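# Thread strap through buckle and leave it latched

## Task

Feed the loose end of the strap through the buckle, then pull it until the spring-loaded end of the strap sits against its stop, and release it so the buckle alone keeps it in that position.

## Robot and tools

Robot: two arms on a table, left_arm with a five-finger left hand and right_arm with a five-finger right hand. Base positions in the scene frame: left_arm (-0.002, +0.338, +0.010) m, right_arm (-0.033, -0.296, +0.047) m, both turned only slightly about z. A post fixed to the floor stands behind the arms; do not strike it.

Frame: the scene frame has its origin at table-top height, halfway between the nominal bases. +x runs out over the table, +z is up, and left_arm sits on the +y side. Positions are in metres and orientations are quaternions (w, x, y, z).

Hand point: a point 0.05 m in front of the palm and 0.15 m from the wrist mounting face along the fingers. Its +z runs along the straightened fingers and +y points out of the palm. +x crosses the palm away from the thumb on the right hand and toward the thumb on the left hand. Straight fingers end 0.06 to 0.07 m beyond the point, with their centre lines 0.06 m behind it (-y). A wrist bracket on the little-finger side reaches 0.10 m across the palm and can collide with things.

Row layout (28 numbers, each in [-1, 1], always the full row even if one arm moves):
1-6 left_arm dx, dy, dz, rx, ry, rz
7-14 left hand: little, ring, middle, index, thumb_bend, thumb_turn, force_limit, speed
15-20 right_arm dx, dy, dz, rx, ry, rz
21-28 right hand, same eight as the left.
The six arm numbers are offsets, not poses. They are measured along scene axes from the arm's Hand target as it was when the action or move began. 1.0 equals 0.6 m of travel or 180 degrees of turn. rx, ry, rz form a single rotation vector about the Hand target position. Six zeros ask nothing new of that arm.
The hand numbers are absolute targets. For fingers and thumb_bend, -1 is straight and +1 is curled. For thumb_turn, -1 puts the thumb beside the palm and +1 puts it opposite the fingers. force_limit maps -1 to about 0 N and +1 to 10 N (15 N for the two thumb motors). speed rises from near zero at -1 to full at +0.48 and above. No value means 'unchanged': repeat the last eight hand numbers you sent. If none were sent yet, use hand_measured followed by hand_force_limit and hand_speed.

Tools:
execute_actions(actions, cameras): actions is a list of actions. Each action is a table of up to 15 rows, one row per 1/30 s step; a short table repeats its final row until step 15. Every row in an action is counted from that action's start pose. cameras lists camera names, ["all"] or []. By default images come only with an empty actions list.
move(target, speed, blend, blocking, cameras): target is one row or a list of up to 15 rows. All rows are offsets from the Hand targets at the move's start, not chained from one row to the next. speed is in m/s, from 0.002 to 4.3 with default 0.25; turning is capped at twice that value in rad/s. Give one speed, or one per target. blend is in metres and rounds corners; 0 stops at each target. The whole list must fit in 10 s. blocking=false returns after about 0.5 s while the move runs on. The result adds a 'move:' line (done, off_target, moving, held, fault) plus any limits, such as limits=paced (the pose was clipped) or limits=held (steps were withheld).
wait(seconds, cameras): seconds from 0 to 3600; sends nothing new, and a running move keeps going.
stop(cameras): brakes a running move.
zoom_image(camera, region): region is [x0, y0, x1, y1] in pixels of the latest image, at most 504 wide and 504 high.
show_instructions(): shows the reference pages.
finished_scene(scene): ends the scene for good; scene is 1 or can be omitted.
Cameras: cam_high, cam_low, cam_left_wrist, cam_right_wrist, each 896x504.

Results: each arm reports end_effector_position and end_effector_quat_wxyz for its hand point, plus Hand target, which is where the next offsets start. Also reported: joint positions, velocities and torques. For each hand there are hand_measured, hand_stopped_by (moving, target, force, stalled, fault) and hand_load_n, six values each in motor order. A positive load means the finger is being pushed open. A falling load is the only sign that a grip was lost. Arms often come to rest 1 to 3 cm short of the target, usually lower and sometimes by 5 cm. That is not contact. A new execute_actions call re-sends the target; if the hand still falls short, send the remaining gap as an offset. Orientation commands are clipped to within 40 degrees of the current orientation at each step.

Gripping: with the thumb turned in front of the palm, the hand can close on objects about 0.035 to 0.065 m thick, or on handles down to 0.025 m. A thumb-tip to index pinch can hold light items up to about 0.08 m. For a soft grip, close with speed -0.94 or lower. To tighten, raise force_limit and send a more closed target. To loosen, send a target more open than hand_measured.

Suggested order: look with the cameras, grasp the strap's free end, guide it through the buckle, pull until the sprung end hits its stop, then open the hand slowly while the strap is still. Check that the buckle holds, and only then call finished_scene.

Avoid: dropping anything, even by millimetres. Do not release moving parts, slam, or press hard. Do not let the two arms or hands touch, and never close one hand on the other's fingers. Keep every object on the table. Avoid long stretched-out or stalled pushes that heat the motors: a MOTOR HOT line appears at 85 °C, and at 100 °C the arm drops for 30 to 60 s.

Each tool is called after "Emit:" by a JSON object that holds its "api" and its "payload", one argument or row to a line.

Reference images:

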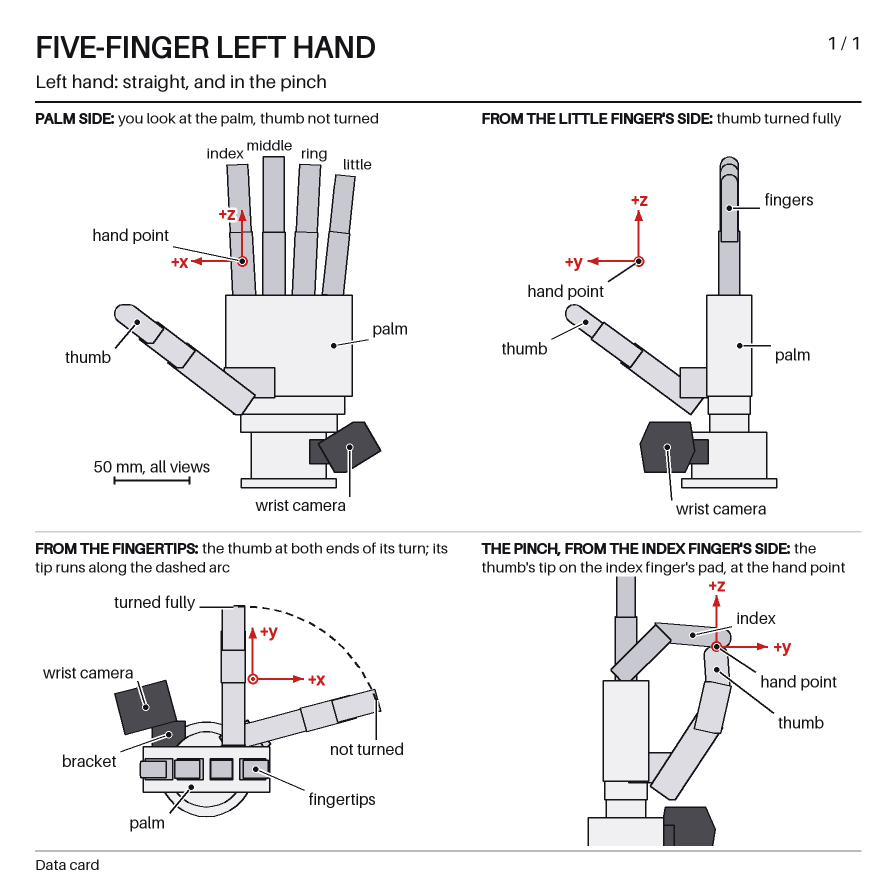

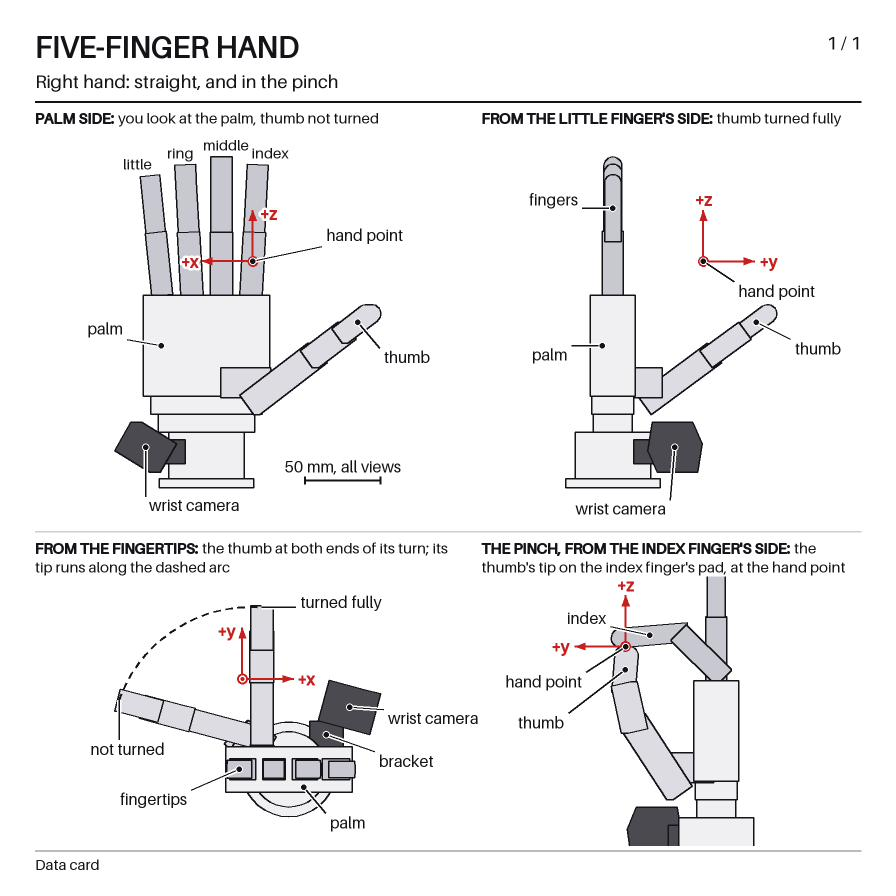

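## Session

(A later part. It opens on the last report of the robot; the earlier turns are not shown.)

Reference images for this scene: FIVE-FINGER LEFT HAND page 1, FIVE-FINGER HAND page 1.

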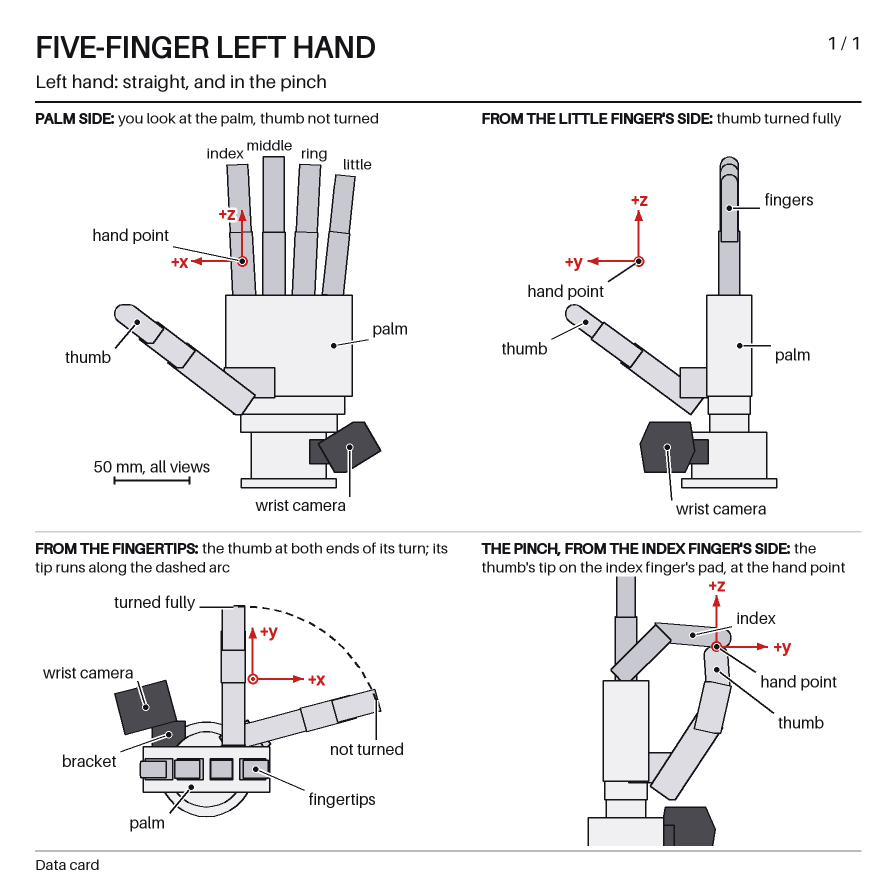

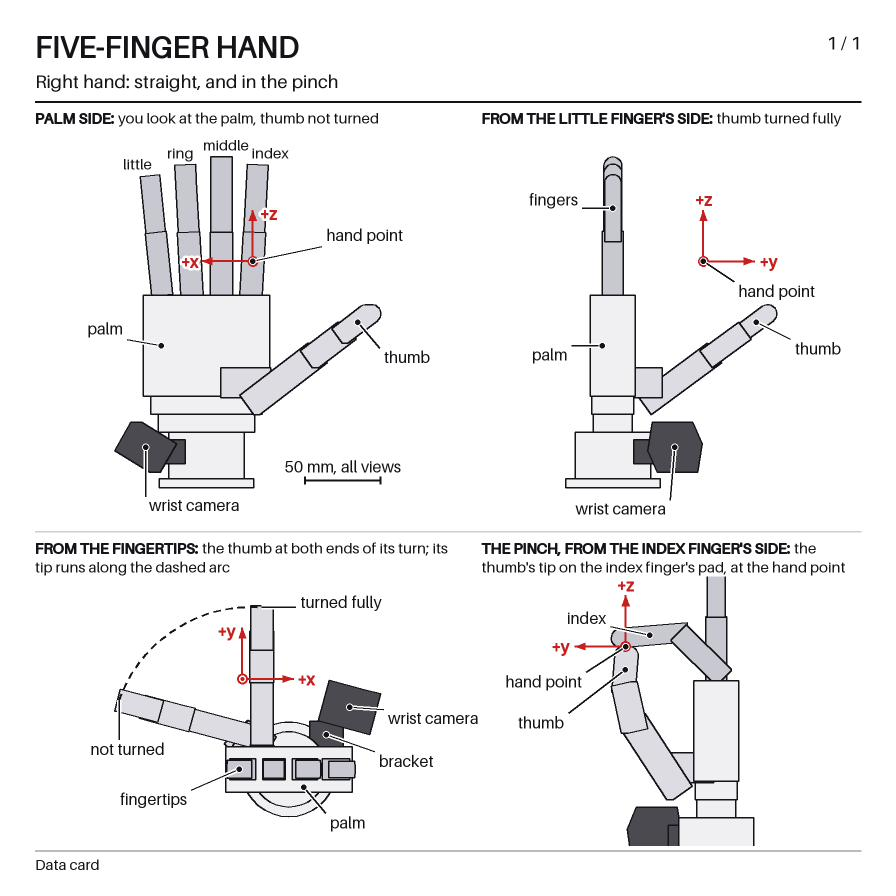

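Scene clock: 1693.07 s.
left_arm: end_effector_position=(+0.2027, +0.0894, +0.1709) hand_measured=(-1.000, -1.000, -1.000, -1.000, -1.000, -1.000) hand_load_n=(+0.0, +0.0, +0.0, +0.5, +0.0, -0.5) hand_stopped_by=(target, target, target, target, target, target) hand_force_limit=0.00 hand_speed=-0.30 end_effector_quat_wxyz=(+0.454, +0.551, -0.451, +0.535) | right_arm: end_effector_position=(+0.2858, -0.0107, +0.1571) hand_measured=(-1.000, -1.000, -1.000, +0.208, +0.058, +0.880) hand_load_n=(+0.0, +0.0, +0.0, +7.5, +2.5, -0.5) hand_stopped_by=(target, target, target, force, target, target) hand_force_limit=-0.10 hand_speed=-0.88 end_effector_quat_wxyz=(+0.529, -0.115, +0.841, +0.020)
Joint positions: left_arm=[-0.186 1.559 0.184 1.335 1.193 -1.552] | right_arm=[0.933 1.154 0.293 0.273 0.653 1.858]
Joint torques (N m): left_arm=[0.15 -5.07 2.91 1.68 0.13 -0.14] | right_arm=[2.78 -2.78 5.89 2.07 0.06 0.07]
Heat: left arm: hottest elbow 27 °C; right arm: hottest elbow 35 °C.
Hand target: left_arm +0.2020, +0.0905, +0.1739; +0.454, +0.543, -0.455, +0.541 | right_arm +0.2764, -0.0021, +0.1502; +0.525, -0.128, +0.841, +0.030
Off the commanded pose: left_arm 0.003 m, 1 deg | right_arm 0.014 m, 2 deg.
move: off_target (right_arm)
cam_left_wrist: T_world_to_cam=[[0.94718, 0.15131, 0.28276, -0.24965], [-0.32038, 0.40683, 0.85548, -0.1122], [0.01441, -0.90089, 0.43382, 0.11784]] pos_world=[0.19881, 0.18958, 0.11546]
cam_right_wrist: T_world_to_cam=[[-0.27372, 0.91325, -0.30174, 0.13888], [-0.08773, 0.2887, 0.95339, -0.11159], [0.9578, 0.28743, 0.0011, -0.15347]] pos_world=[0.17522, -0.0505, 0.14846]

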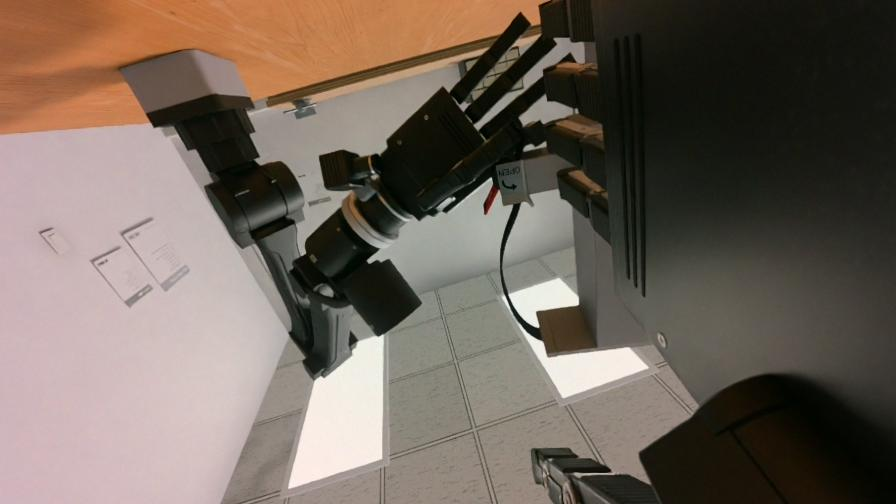

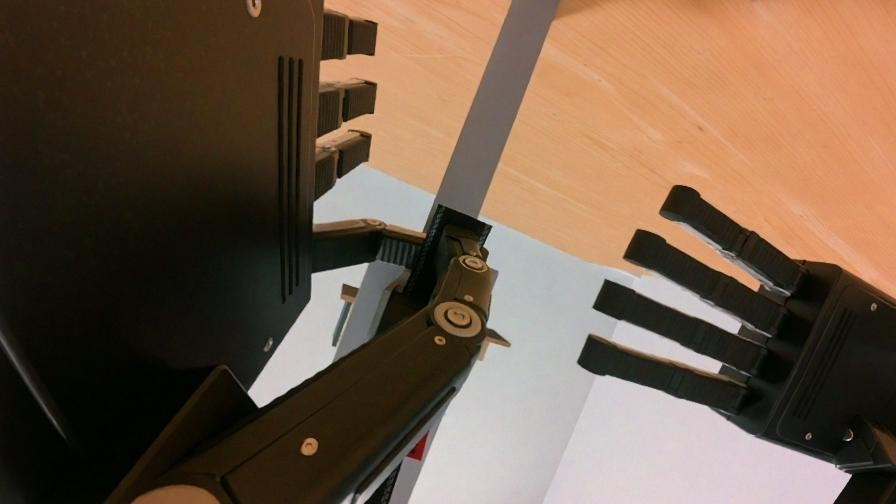

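Emit:
{"api": "move", "payload": {
  "target": [0,0,0,0,0,0,-1,-1,-1,-1,-1,-1,0,-0.3,-0.010,-0.008,-0.025,0,0,0,-1,-1,-1,0.46,0.06,0.88,-0.1,-0.88],
  "speed": 0.03,
  "cameras": ["cam_left_wrist","cam_right_wrist","cam_high"]
}}

Emit:
{"api": "zoom_image", "payload": {
  "camera": "cam_left_wrist",
  "region": [430, 60, 590, 220]
}}

Emit:
{"api": "zoom_image", "payload": {
  "camera": "cam_high",
  "region": [290, 80, 450, 240]
}}

Scene clock: 1703.87 s.
left_arm: end_effector_position=(+0.2027, +0.0894, +0.1709) hand_measured=(-1.000, -1.000, -1.000, -1.000, -1.000, -1.000) hand_load_n=(+0.0, +0.0, +0.0, +0.0, +0.0, +0.0) hand_stopped_by=(target, target, target, target, target, target) hand_force_limit=0.00 hand_speed=-0.30 end_effector_quat_wxyz=(+0.454, +0.551, -0.451, +0.535) | right_arm: end_effector_position=(+0.2812, -0.0111, +0.1473) hand_measured=(-1.000, -1.000, -1.000, +0.208, +0.058, +0.880) hand_load_n=(+0.0, +0.0, +0.0, +7.0, +2.5, +0.0) hand_stopped_by=(target, target, target, force, target, target) hand_force_limit=-0.10 hand_speed=-0.88 end_effector_quat_wxyz=(+0.533, -0.113, +0.838, +0.027)
Joint positions: left_arm=[-0.186 1.559 0.184 1.335 1.193 -1.552] | right_arm=[0.943 1.197 0.266 0.356 0.658 1.864]
Joint torques (N m): left_arm=[0.21 -5.19 2.91 1.65 0.14 -0.14] | right_arm=[2.67 -2.84 5.01 1.83 0.15 0.05]
Heat: left arm: hottest elbow 27 °C; right arm: hottest elbow 34 °C.
Hand target: left_arm +0.2020, +0.0905, +0.1739; +0.454, +0.543, -0.455, +0.541 | right_arm +0.2704, -0.0069, +0.1352; +0.525, -0.128, +0.841, +0.030
Off the commanded pose: left_arm 0.003 m, 1 deg | right_arm 0.017 m, 2 deg.
move: off_target (right_arm)
cam_left_wrist: T_world_to_cam=[[0.94718, 0.15131, 0.28276, -0.24965], [-0.32038, 0.40683, 0.85548, -0.1122], [0.01441, -0.90089, 0.43382, 0.11784]] pos_world=[0.19881, 0.18958, 0.11546]
cam_right_wrist: T_world_to_cam=[[-0.27504, 0.91619, -0.29145, 0.13389], [-0.0969, 0.27519, 0.9565, -0.10063], [0.95654, 0.29132, 0.01309, -0.15028]] pos_world=[0.17083, -0.0512, 0.13724]
Images, in order (width x height): cam_high 896x504, cam_left_wrist 896x504, cam_right_wrist 896x504.

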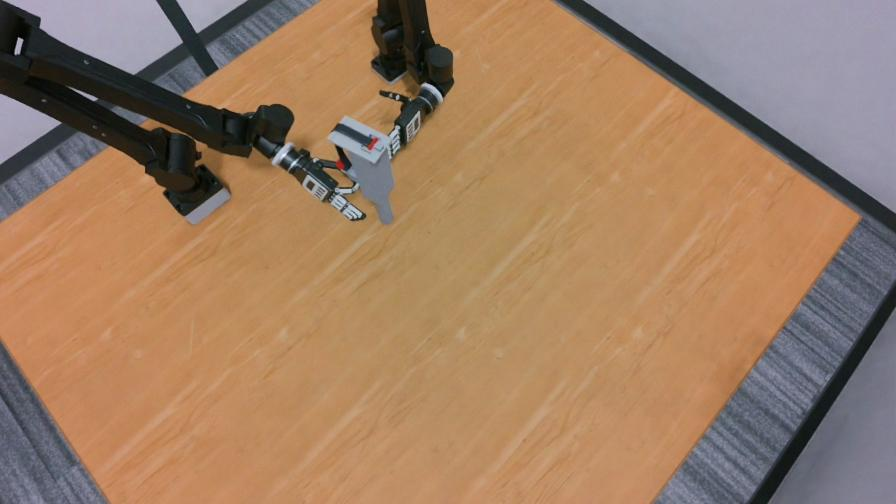

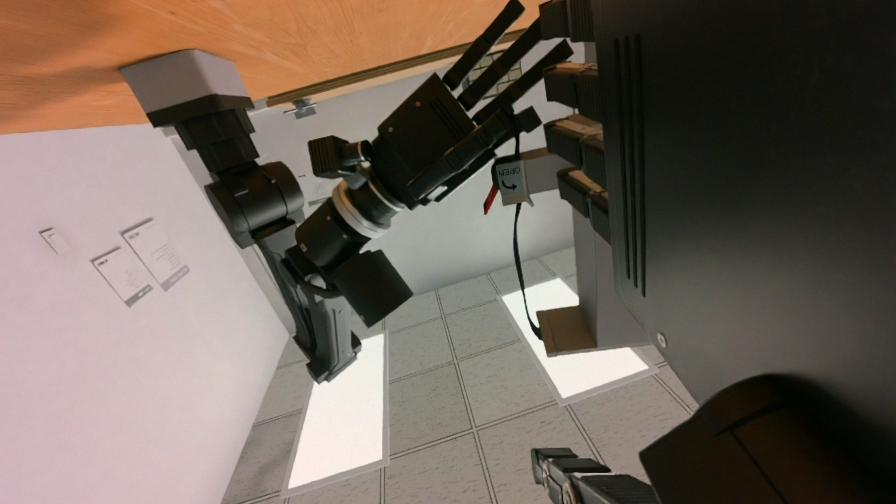

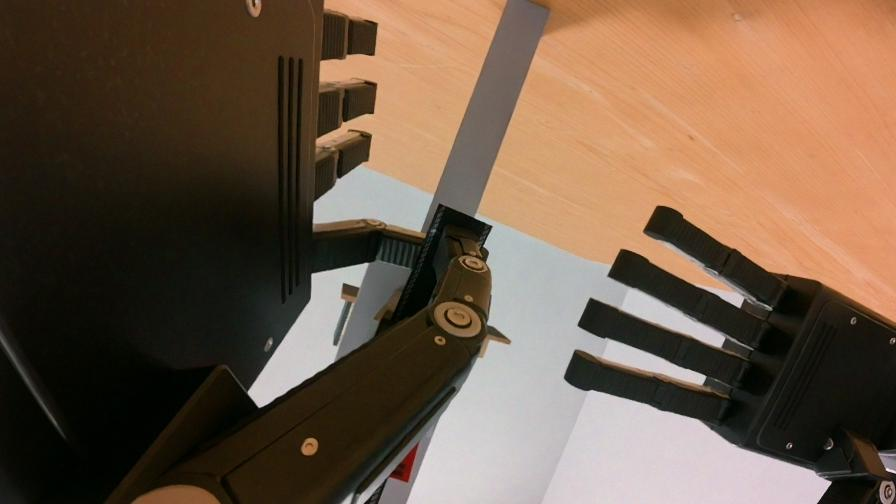

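Scaled by 3.150.

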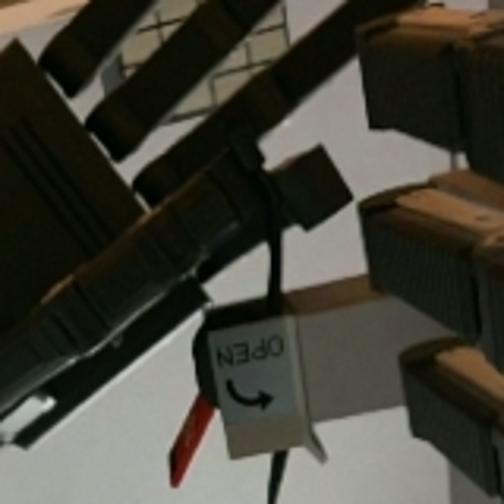

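Scaled by 3.150.

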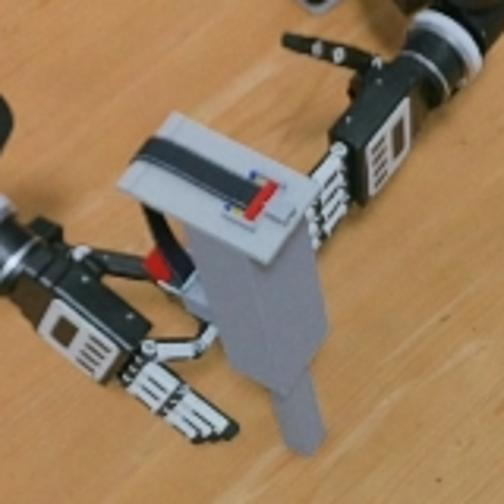

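Emit:
{"api": "move", "payload": {
  "target": [0,0,0,0,0,0,-1,-1,-1,-1,-1,-1,0,-0.3,-0.003,-0.006,-0.02,0,0,0,-1,-1,-1,0.46,0.06,0.88,-0.1,-0.88],
  "speed": 0.03,
  "cameras": ["cam_left_wrist","cam_right_wrist","cam_high"]
}}

Emit:
{"api": "zoom_image", "payload": {
  "camera": "cam_left_wrist",
  "region": [430, 60, 590, 220]
}}

Emit:
{"api": "zoom_image", "payload": {
  "camera": "cam_high",
  "region": [310, 100, 410, 190]
}}

Scene clock: 1710.00 s.
left_arm: end_effector_position=(+0.2027, +0.0894, +0.1709) hand_measured=(-1.000, -1.000, -1.000, -1.000, -1.000, -1.000) hand_load_n=(+0.0, +0.0, +0.0, +0.0, +0.0, +0.0) hand_stopped_by=(target, target, target, target, target, target) hand_force_limit=0.00 hand_speed=-0.30 end_effector_quat_wxyz=(+0.454, +0.551, -0.451, +0.535) | right_arm: end_effector_position=(+0.2810, -0.0115, +0.1420) hand_measured=(-1.000, -1.000, -1.000, +0.208, +0.058, +0.880) hand_load_n=(+0.0, +0.0, +0.0, +7.0, +2.5, +0.0) hand_stopped_by=(target, target, target, force, target, target) hand_force_limit=-0.10 hand_speed=-0.88 end_effector_quat_wxyz=(+0.539, -0.108, +0.835, +0.033)
Joint positions: left_arm=[-0.186 1.559 0.184 1.335 1.193 -1.552] | right_arm=[0.943 1.24 0.249 0.436 0.658 1.865]
Joint torques (N m): left_arm=[0.21 -5.13 2.89 1.63 0.13 -0.15] | right_arm=[2.43 -2.67 4.27 1.51 0.03 0.02]
Heat: left arm: hottest elbow 27 °C; right arm: hottest elbow 33 °C.
Hand target: left_arm +0.2020, +0.0905, +0.1739; +0.454, +0.543, -0.455, +0.541 | right_arm +0.2686, -0.0105, +0.1232; +0.525, -0.128, +0.841, +0.030
Off the commanded pose: left_arm 0.003 m, 1 deg | right_arm 0.023 m, 3 deg.
move: off_target (right_arm)
cam_left_wrist: T_world_to_cam=[[0.94718, 0.15131, 0.28276, -0.24965], [-0.32038, 0.40683, 0.85548, -0.1122], [0.01441, -0.90089, 0.43382, 0.11784]] pos_world=[0.19881, 0.18958, 0.11546]
cam_right_wrist: T_world_to_cam=[[-0.27114, 0.9213, -0.27873, 0.12987], [-0.10801, 0.25862, 0.95992, -0.09307], [0.95646, 0.29038, 0.02939, -0.15221]] pos_world=[0.17074, -0.05138, 0.13001]
Images, in order (width x height): cam_high 896x504, cam_left_wrist 896x504, cam_right_wrist 896x504.

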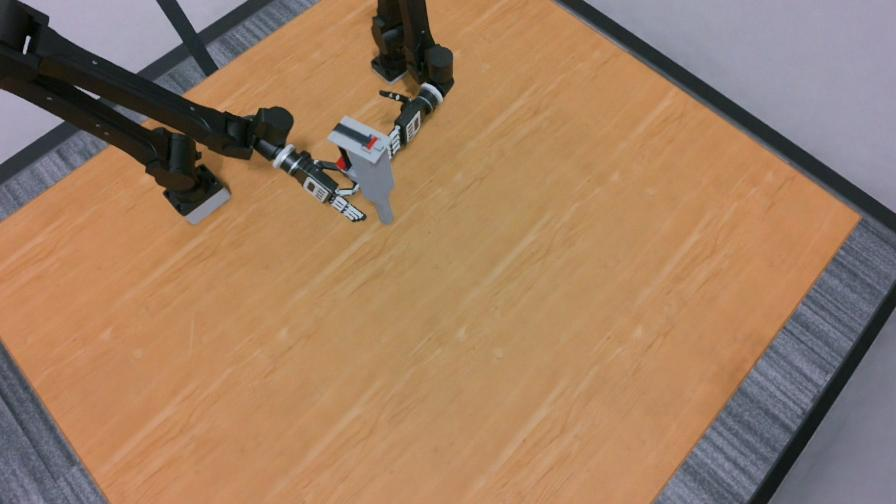

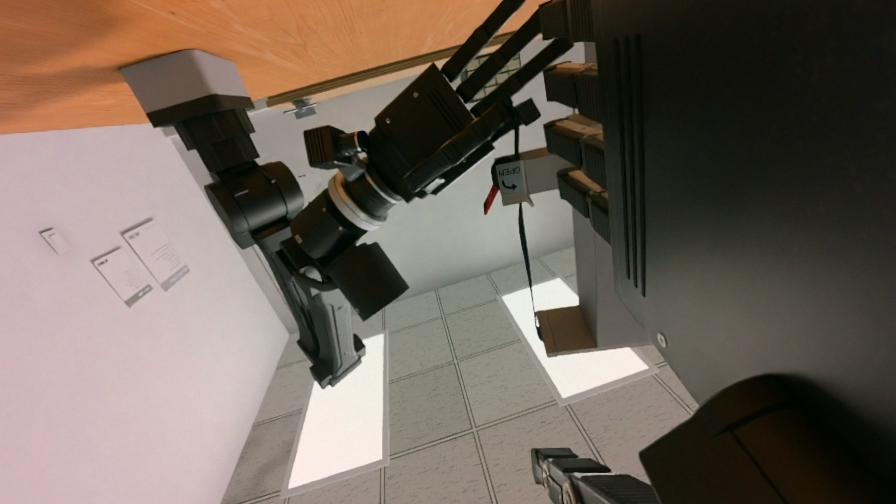

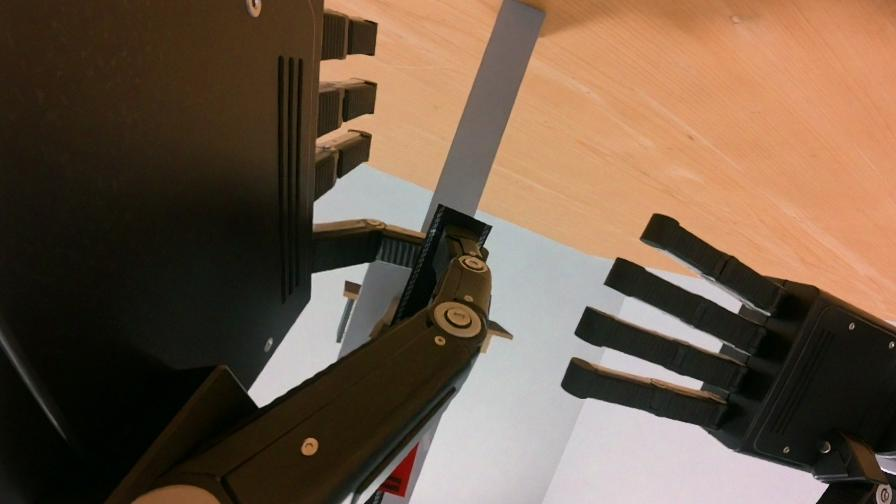

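Scaled by 3.150.

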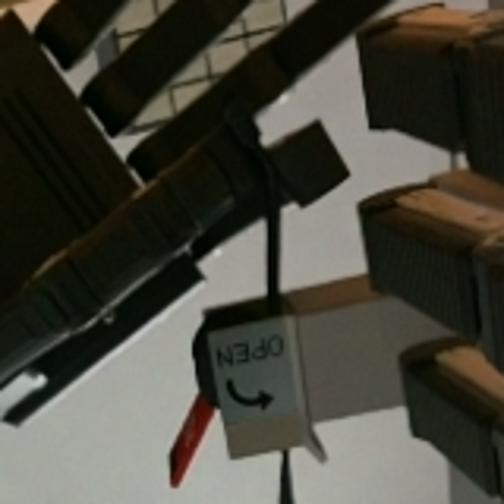

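Scaled by 5.040.

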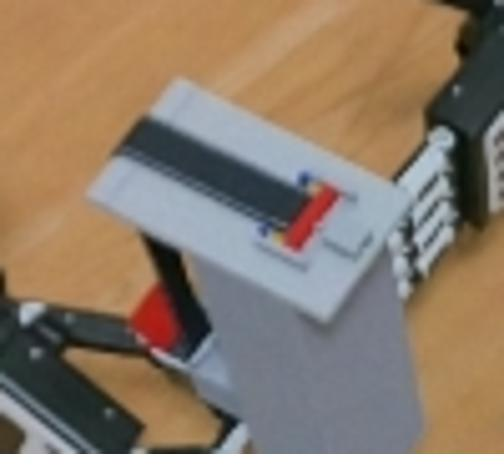

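Emit:
{"api": "move", "payload": {
  "target": [0,0,0,0,0,0,-1,-1,-1,-1,-1,-1,0,-0.3,-0.002,-0.003,-0.02,0,0,0,-1,-1,-1,0.46,0.06,0.88,-0.1,-0.88],
  "speed": 0.03,
  "cameras": ["cam_left_wrist","cam_right_wrist","cam_high"]
}}

Emit:
{"api": "zoom_image", "payload": {
  "camera": "cam_left_wrist",
  "region": [430, 60, 590, 220]
}}

Emit:
{"api": "zoom_image", "payload": {
  "camera": "cam_high",
  "region": [310, 100, 410, 190]
}}

Scene clock: 1715.77 s.
left_arm: end_effector_position=(+0.2027, +0.0894, +0.1709) hand_measured=(-1.000, -1.000, -1.000, -1.000, -1.000, -1.000) hand_load_n=(+0.0, +0.5, +0.0, +0.0, +0.0, +0.0) hand_stopped_by=(target, target, target, target, target, target) hand_force_limit=0.00 hand_speed=-0.30 end_effector_quat_wxyz=(+0.454, +0.551, -0.451, +0.535) | right_arm: end_effector_position=(+0.2814, -0.0113, +0.1372) hand_measured=(-1.000, -1.000, -1.000, +0.208, +0.058, +0.880) hand_load_n=(+0.0, +0.0, +0.0, +7.0, +2.0, +0.0) hand_stopped_by=(target, target, target, force, target, target) hand_force_limit=-0.10 hand_speed=-0.88 end_effector_quat_wxyz=(+0.545, -0.101, +0.831, +0.042)
Joint positions: left_arm=[-0.186 1.559 0.184 1.335 1.193 -1.552] | right_arm=[0.943 1.292 0.235 0.523 0.658 1.873]
Joint torques (N m): left_arm=[0.21 -5.25 2.91 1.62 0.13 -0.14] | right_arm=[2.37 -2.32 3.59 1.1 -0.02 -0.04]
Heat: left arm: hottest elbow 27 °C; right arm: hottest elbow 33 °C.
Hand target: left_arm +0.2020, +0.0905, +0.1739; +0.454, +0.543, -0.455, +0.541 | right_arm +0.2674, -0.0123, +0.1112; +0.525, -0.128, +0.841, +0.030
Off the commanded pose: left_arm 0.003 m, 1 deg | right_arm 0.030 m, 4 deg.
move: off_target (right_arm)
cam_left_wrist: T_world_to_cam=[[0.94718, 0.15131, 0.28276, -0.24965], [-0.32038, 0.40683, 0.85548, -0.1122], [0.01441, -0.90089, 0.43382, 0.11784]] pos_world=[0.19881, 0.18958, 0.11546]
cam_right_wrist: T_world_to_cam=[[-0.26509, 0.92861, -0.25965, 0.12424], [-0.11829, 0.23593, 0.96454, -0.08634], [0.95694, 0.2864, 0.0473, -0.15521]] pos_world=[0.17125, -0.05055, 0.12288]
Images, in order (width x height): cam_high 896x504, cam_left_wrist 896x504, cam_right_wrist 896x504.

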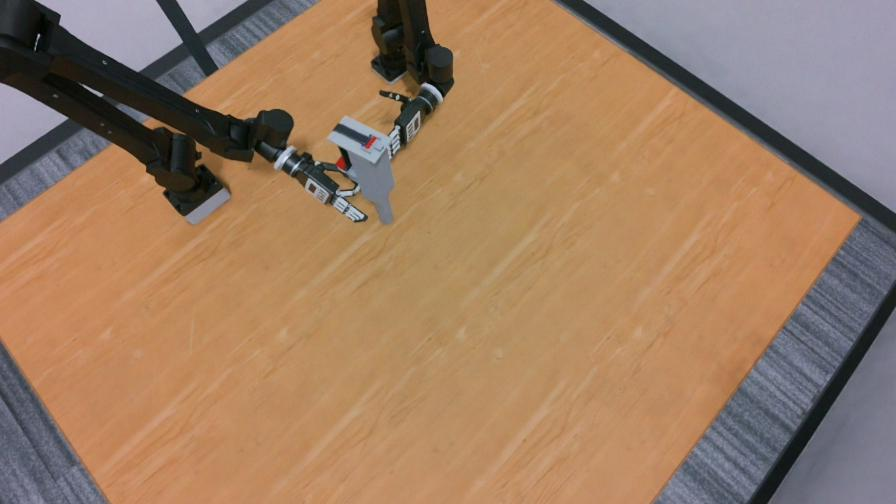

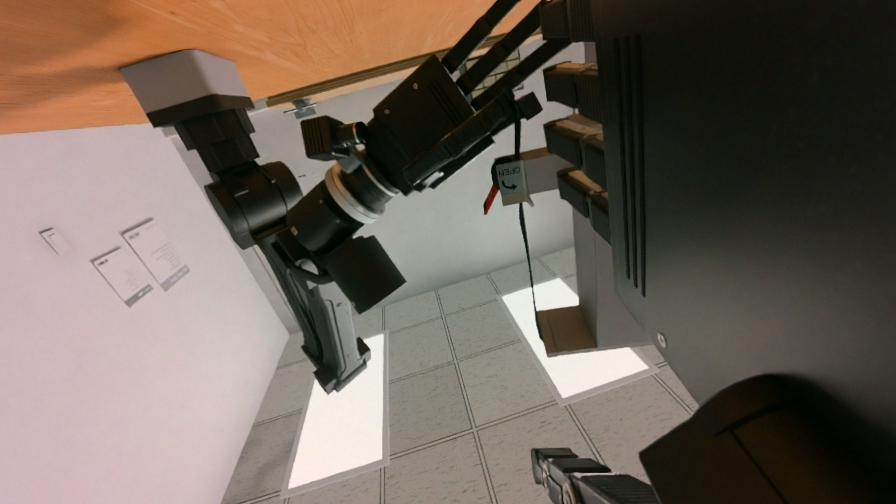

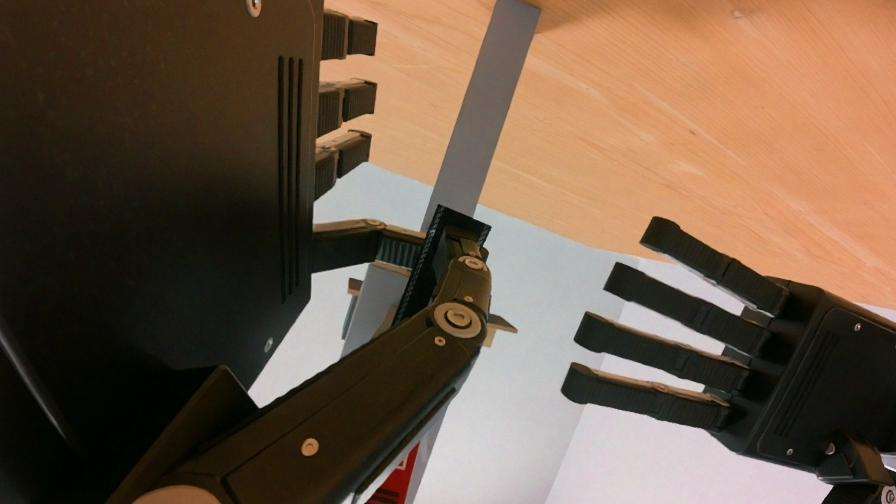

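Scaled by 3.150.

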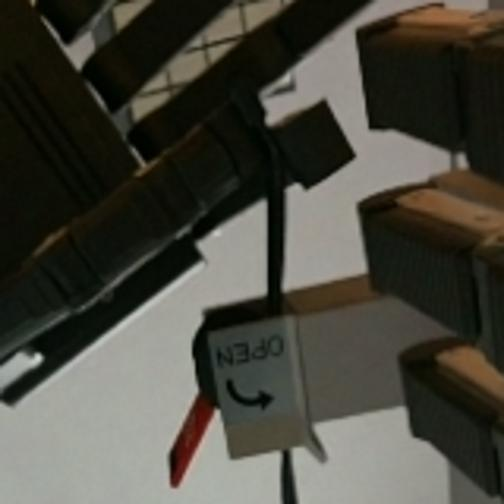

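Scaled by 5.040.

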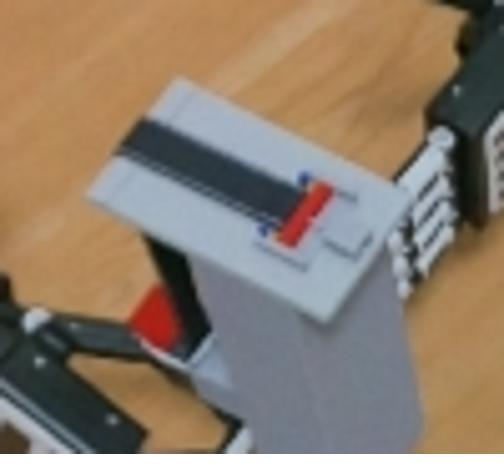

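Emit:
{"api": "move", "payload": {
  "target": [0,0,0,0,0,0,-1,-1,-1,-1,-1,-1,0,-0.3,-0.003,-0.003,-0.015,0,0,0,-1,-1,-1,0.46,0.06,0.88,-0.1,-0.88],
  "speed": 0.03,
  "cameras": ["cam_left_wrist","cam_right_wrist","cam_high"]
}}

Emit:
{"api": "zoom_image", "payload": {
  "camera": "cam_left_wrist",
  "region": [430, 60, 590, 220]
}}

Emit:
{"api": "zoom_image", "payload": {
  "camera": "cam_high",
  "region": [310, 100, 410, 190]
}}

Scene clock: 1721.07 s.
left_arm: end_effector_position=(+0.2027, +0.0894, +0.1709) hand_measured=(-1.000, -1.000, -1.000, -1.000, -1.000, -1.000) hand_load_n=(+0.0, +0.0, +0.0, +0.0, +0.0, +0.0) hand_stopped_by=(target, target, target, target, target, target) hand_force_limit=0.00 hand_speed=-0.30 end_effector_quat_wxyz=(+0.454, +0.551, -0.451, +0.535) | right_arm: end_effector_position=(+0.2819, -0.0114, +0.1353) hand_measured=(-1.000, -1.000, -1.000, +0.208, +0.058, +0.880) hand_load_n=(+0.0, +0.0, +0.0, +6.5, +0.5, +1.0) hand_stopped_by=(target, target, target, force, target, target) hand_force_limit=-0.10 hand_speed=-0.88 end_effector_quat_wxyz=(+0.551, -0.094, +0.828, +0.048)
Joint positions: left_arm=[-0.186 1.559 0.184 1.335 1.193 -1.552] | right_arm=[0.943 1.329 0.226 0.589 0.659 1.878]
Joint torques (N m): left_arm=[0.26 -5.19 2.91 1.68 0.13 -0.14] | right_arm=[2.43 -1.96 2.99 0.69 -0.05 -0.08]
Heat: left arm: hottest elbow 27 °C; right arm: hottest elbow 33 °C.
Hand target: left_arm +0.2020, +0.0905, +0.1739; +0.454, +0.543, -0.455, +0.541 | right_arm +0.2656, -0.0141, +0.1022; +0.525, -0.128, +0.841, +0.030
Off the commanded pose: left_arm 0.003 m, 1 deg | right_arm 0.037 m, 5 deg.
move: off_target (right_arm)
cam_left_wrist: T_world_to_cam=[[0.94718, 0.15131, 0.28276, -0.24965], [-0.32038, 0.40683, 0.85548, -0.1122], [0.01441, -0.90089, 0.43382, 0.11784]] pos_world=[0.19881, 0.18958, 0.11546]
cam_right_wrist: T_world_to_cam=[[-0.25922, 0.93438, -0.24441, 0.12034], [-0.12892, 0.21732, 0.96755, -0.08208], [0.95718, 0.28231, 0.06413, -0.15791]] pos_world=[0.17176, -0.05002, 0.11896]
Images, in order (width x height): cam_high 896x504, cam_left_wrist 896x504, cam_right_wrist 896x504.

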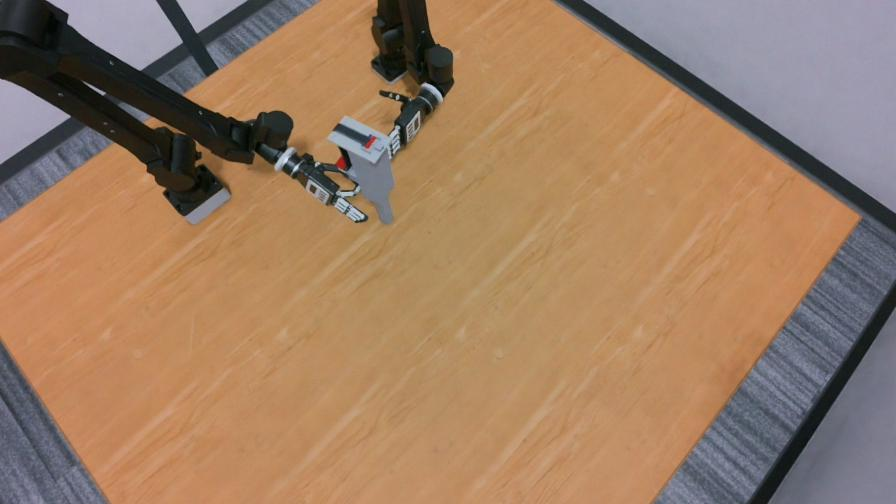

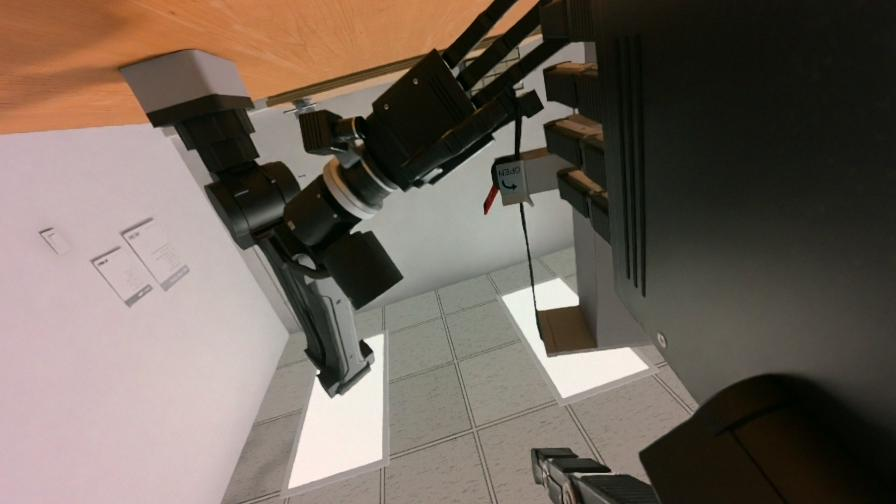

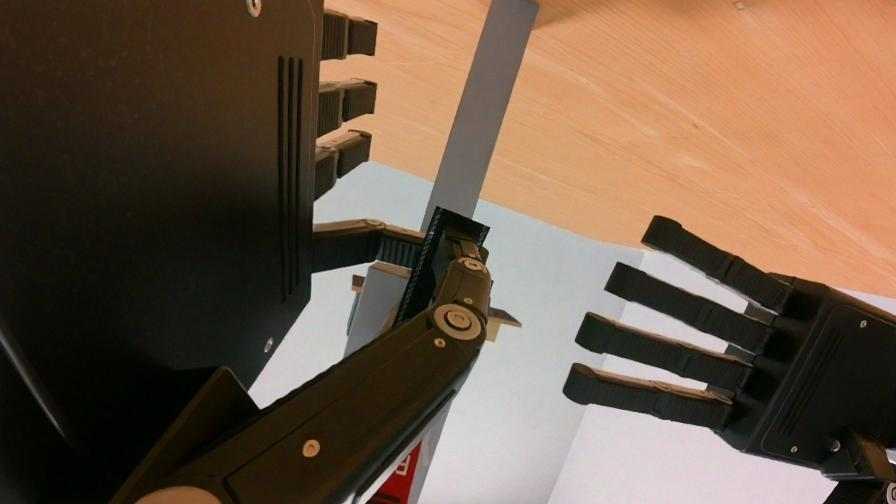

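Scaled by 3.150.

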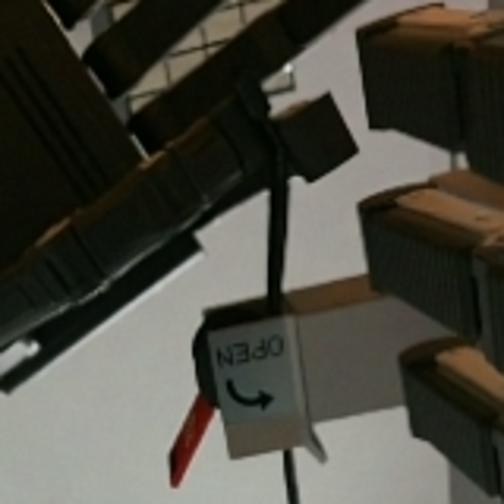

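Scaled by 5.040.

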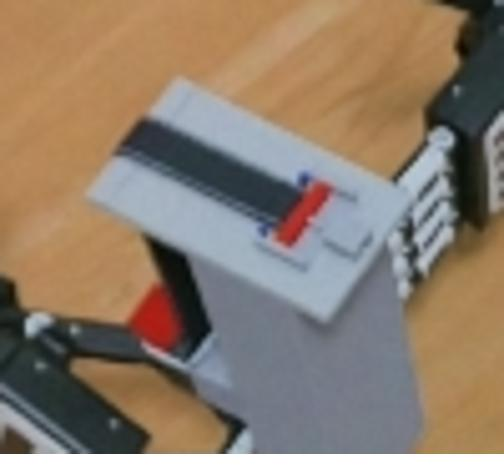

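Emit:
{"api": "move", "payload": {
  "target": [
    [0,0,0,0,0,0,-1,-1,-1,-1,-1,-1,0,-0.3,0,0,0,0,0,0,-1,-1,-1,0.5,0.15,0.88,0.5,-0.88]
  ],
  "speed": 0.03,
  "cameras": ["cam_left_wrist","cam_right_wrist","cam_high"]
}}

Emit:
{"api": "zoom_image", "payload": {
  "camera": "cam_left_wrist",
  "region": [430, 60, 590, 220]
}}

Emit:
{"api": "zoom_image", "payload": {
  "camera": "cam_high",
  "region": [310, 100, 410, 190]
}}

Scene clock: 1727.13 s.
left_arm: end_effector_position=(+0.2027, +0.0894, +0.1709) hand_measured=(-1.000, -1.000, -1.000, -1.000, -1.000, -1.000) hand_load_n=(+0.0, +0.0, +0.0, +0.0, +0.0, +0.0) hand_stopped_by=(target, target, target, target, target, target) hand_force_limit=0.00 hand_speed=-0.30 end_effector_quat_wxyz=(+0.454, +0.551, -0.451, +0.535) | right_arm: end_effector_position=(+0.2806, -0.0101, +0.1341) hand_measured=(-1.000, -1.000, -1.000, +0.216, +0.132, +0.880) hand_load_n=(+0.0, +0.0, +0.0, +11.5, +10.0, +3.0) hand_stopped_by=(target, target, target, force, force, target) hand_force_limit=0.50 hand_speed=-0.88 end_effector_quat_wxyz=(+0.550, -0.097, +0.828, +0.049)
Joint positions: left_arm=[-0.186 1.559 0.184 1.335 1.193 -1.552] | right_arm=[0.948 1.332 0.226 0.589 0.659 1.878]
Joint torques (N m): left_arm=[0.15 -5.3 2.91 1.63 0.13 -0.14] | right_arm=[2.32 -2.14 2.99 0.75 -0.04 -0.09]
Heat: left arm: hottest elbow 27 °C; right arm: hottest elbow 32 °C.
Hand target: left_arm +0.2020, +0.0905, +0.1739; +0.454, +0.543, -0.455, +0.541 | right_arm +0.2656, -0.0141, +0.1022; +0.525, -0.128, +0.841, +0.030
Off the commanded pose: left_arm 0.003 m, 1 deg | right_arm 0.035 m, 5 deg.
move: done
cam_left_wrist: T_world_to_cam=[[0.94718, 0.15131, 0.28276, -0.24965], [-0.32038, 0.40683, 0.85548, -0.1122], [0.01441, -0.90089, 0.43382, 0.11784]] pos_world=[0.19881, 0.18958, 0.11546]
cam_right_wrist: T_world_to_cam=[[-0.26399, 0.93257, -0.24622, 0.12001], [-0.12811, 0.21911, 0.96725, -0.08156], [0.95598, 0.28688, 0.06163, -0.1562]] pos_world=[0.17056, -0.04924, 0.11806]
Images, in order (width x height): cam_high 896x504, cam_left_wrist 896x504, cam_right_wrist 896x504.

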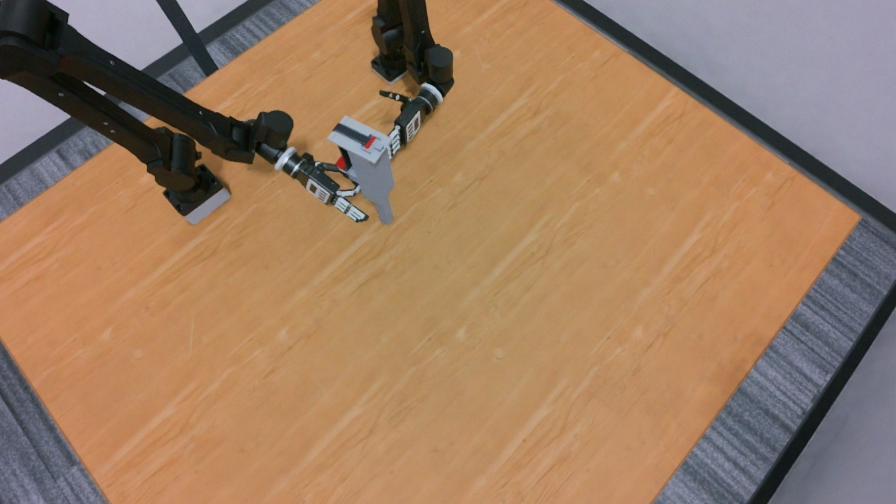

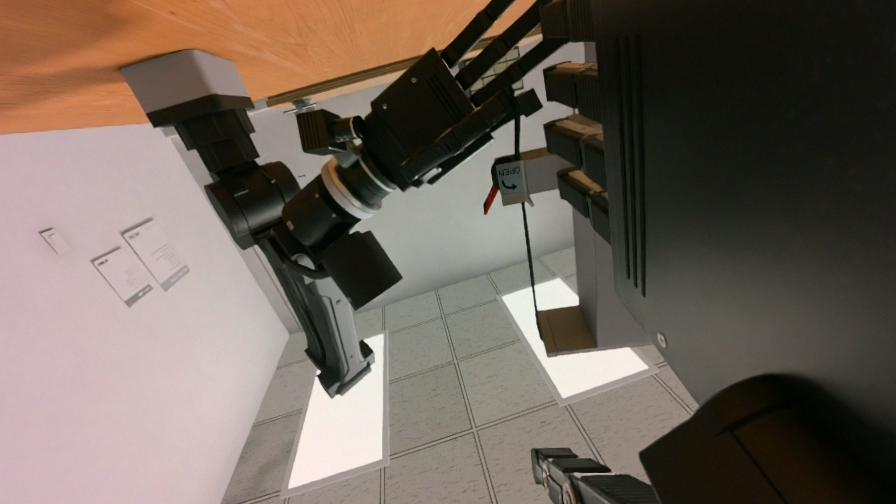

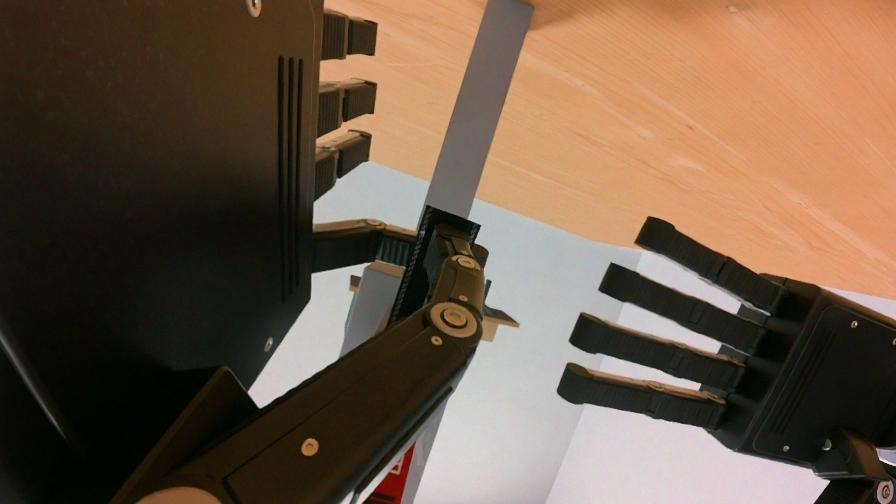

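Scaled by 3.150.

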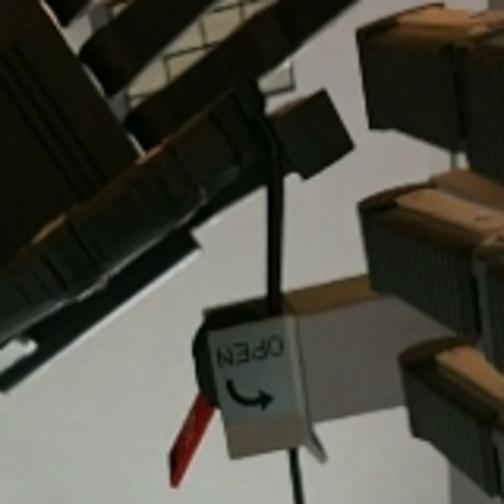

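Scaled by 5.040.

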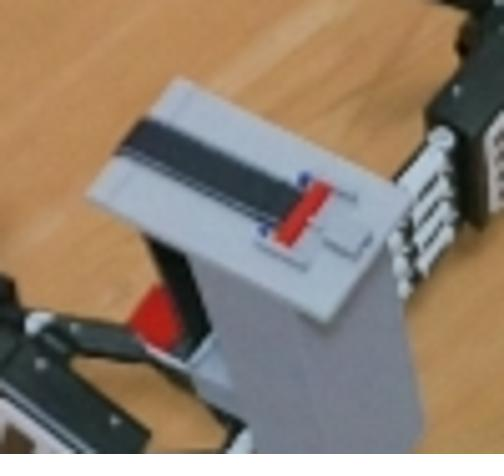

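Emit:
{"api": "zoom_image", "payload": {
  "camera": "cam_high",
  "region": [350, 125, 390, 160]
}}

Scaled by 12.600.

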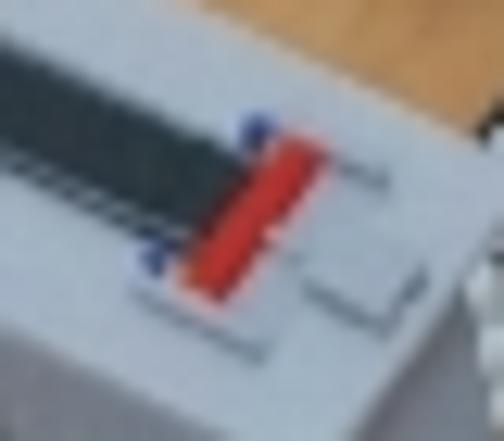

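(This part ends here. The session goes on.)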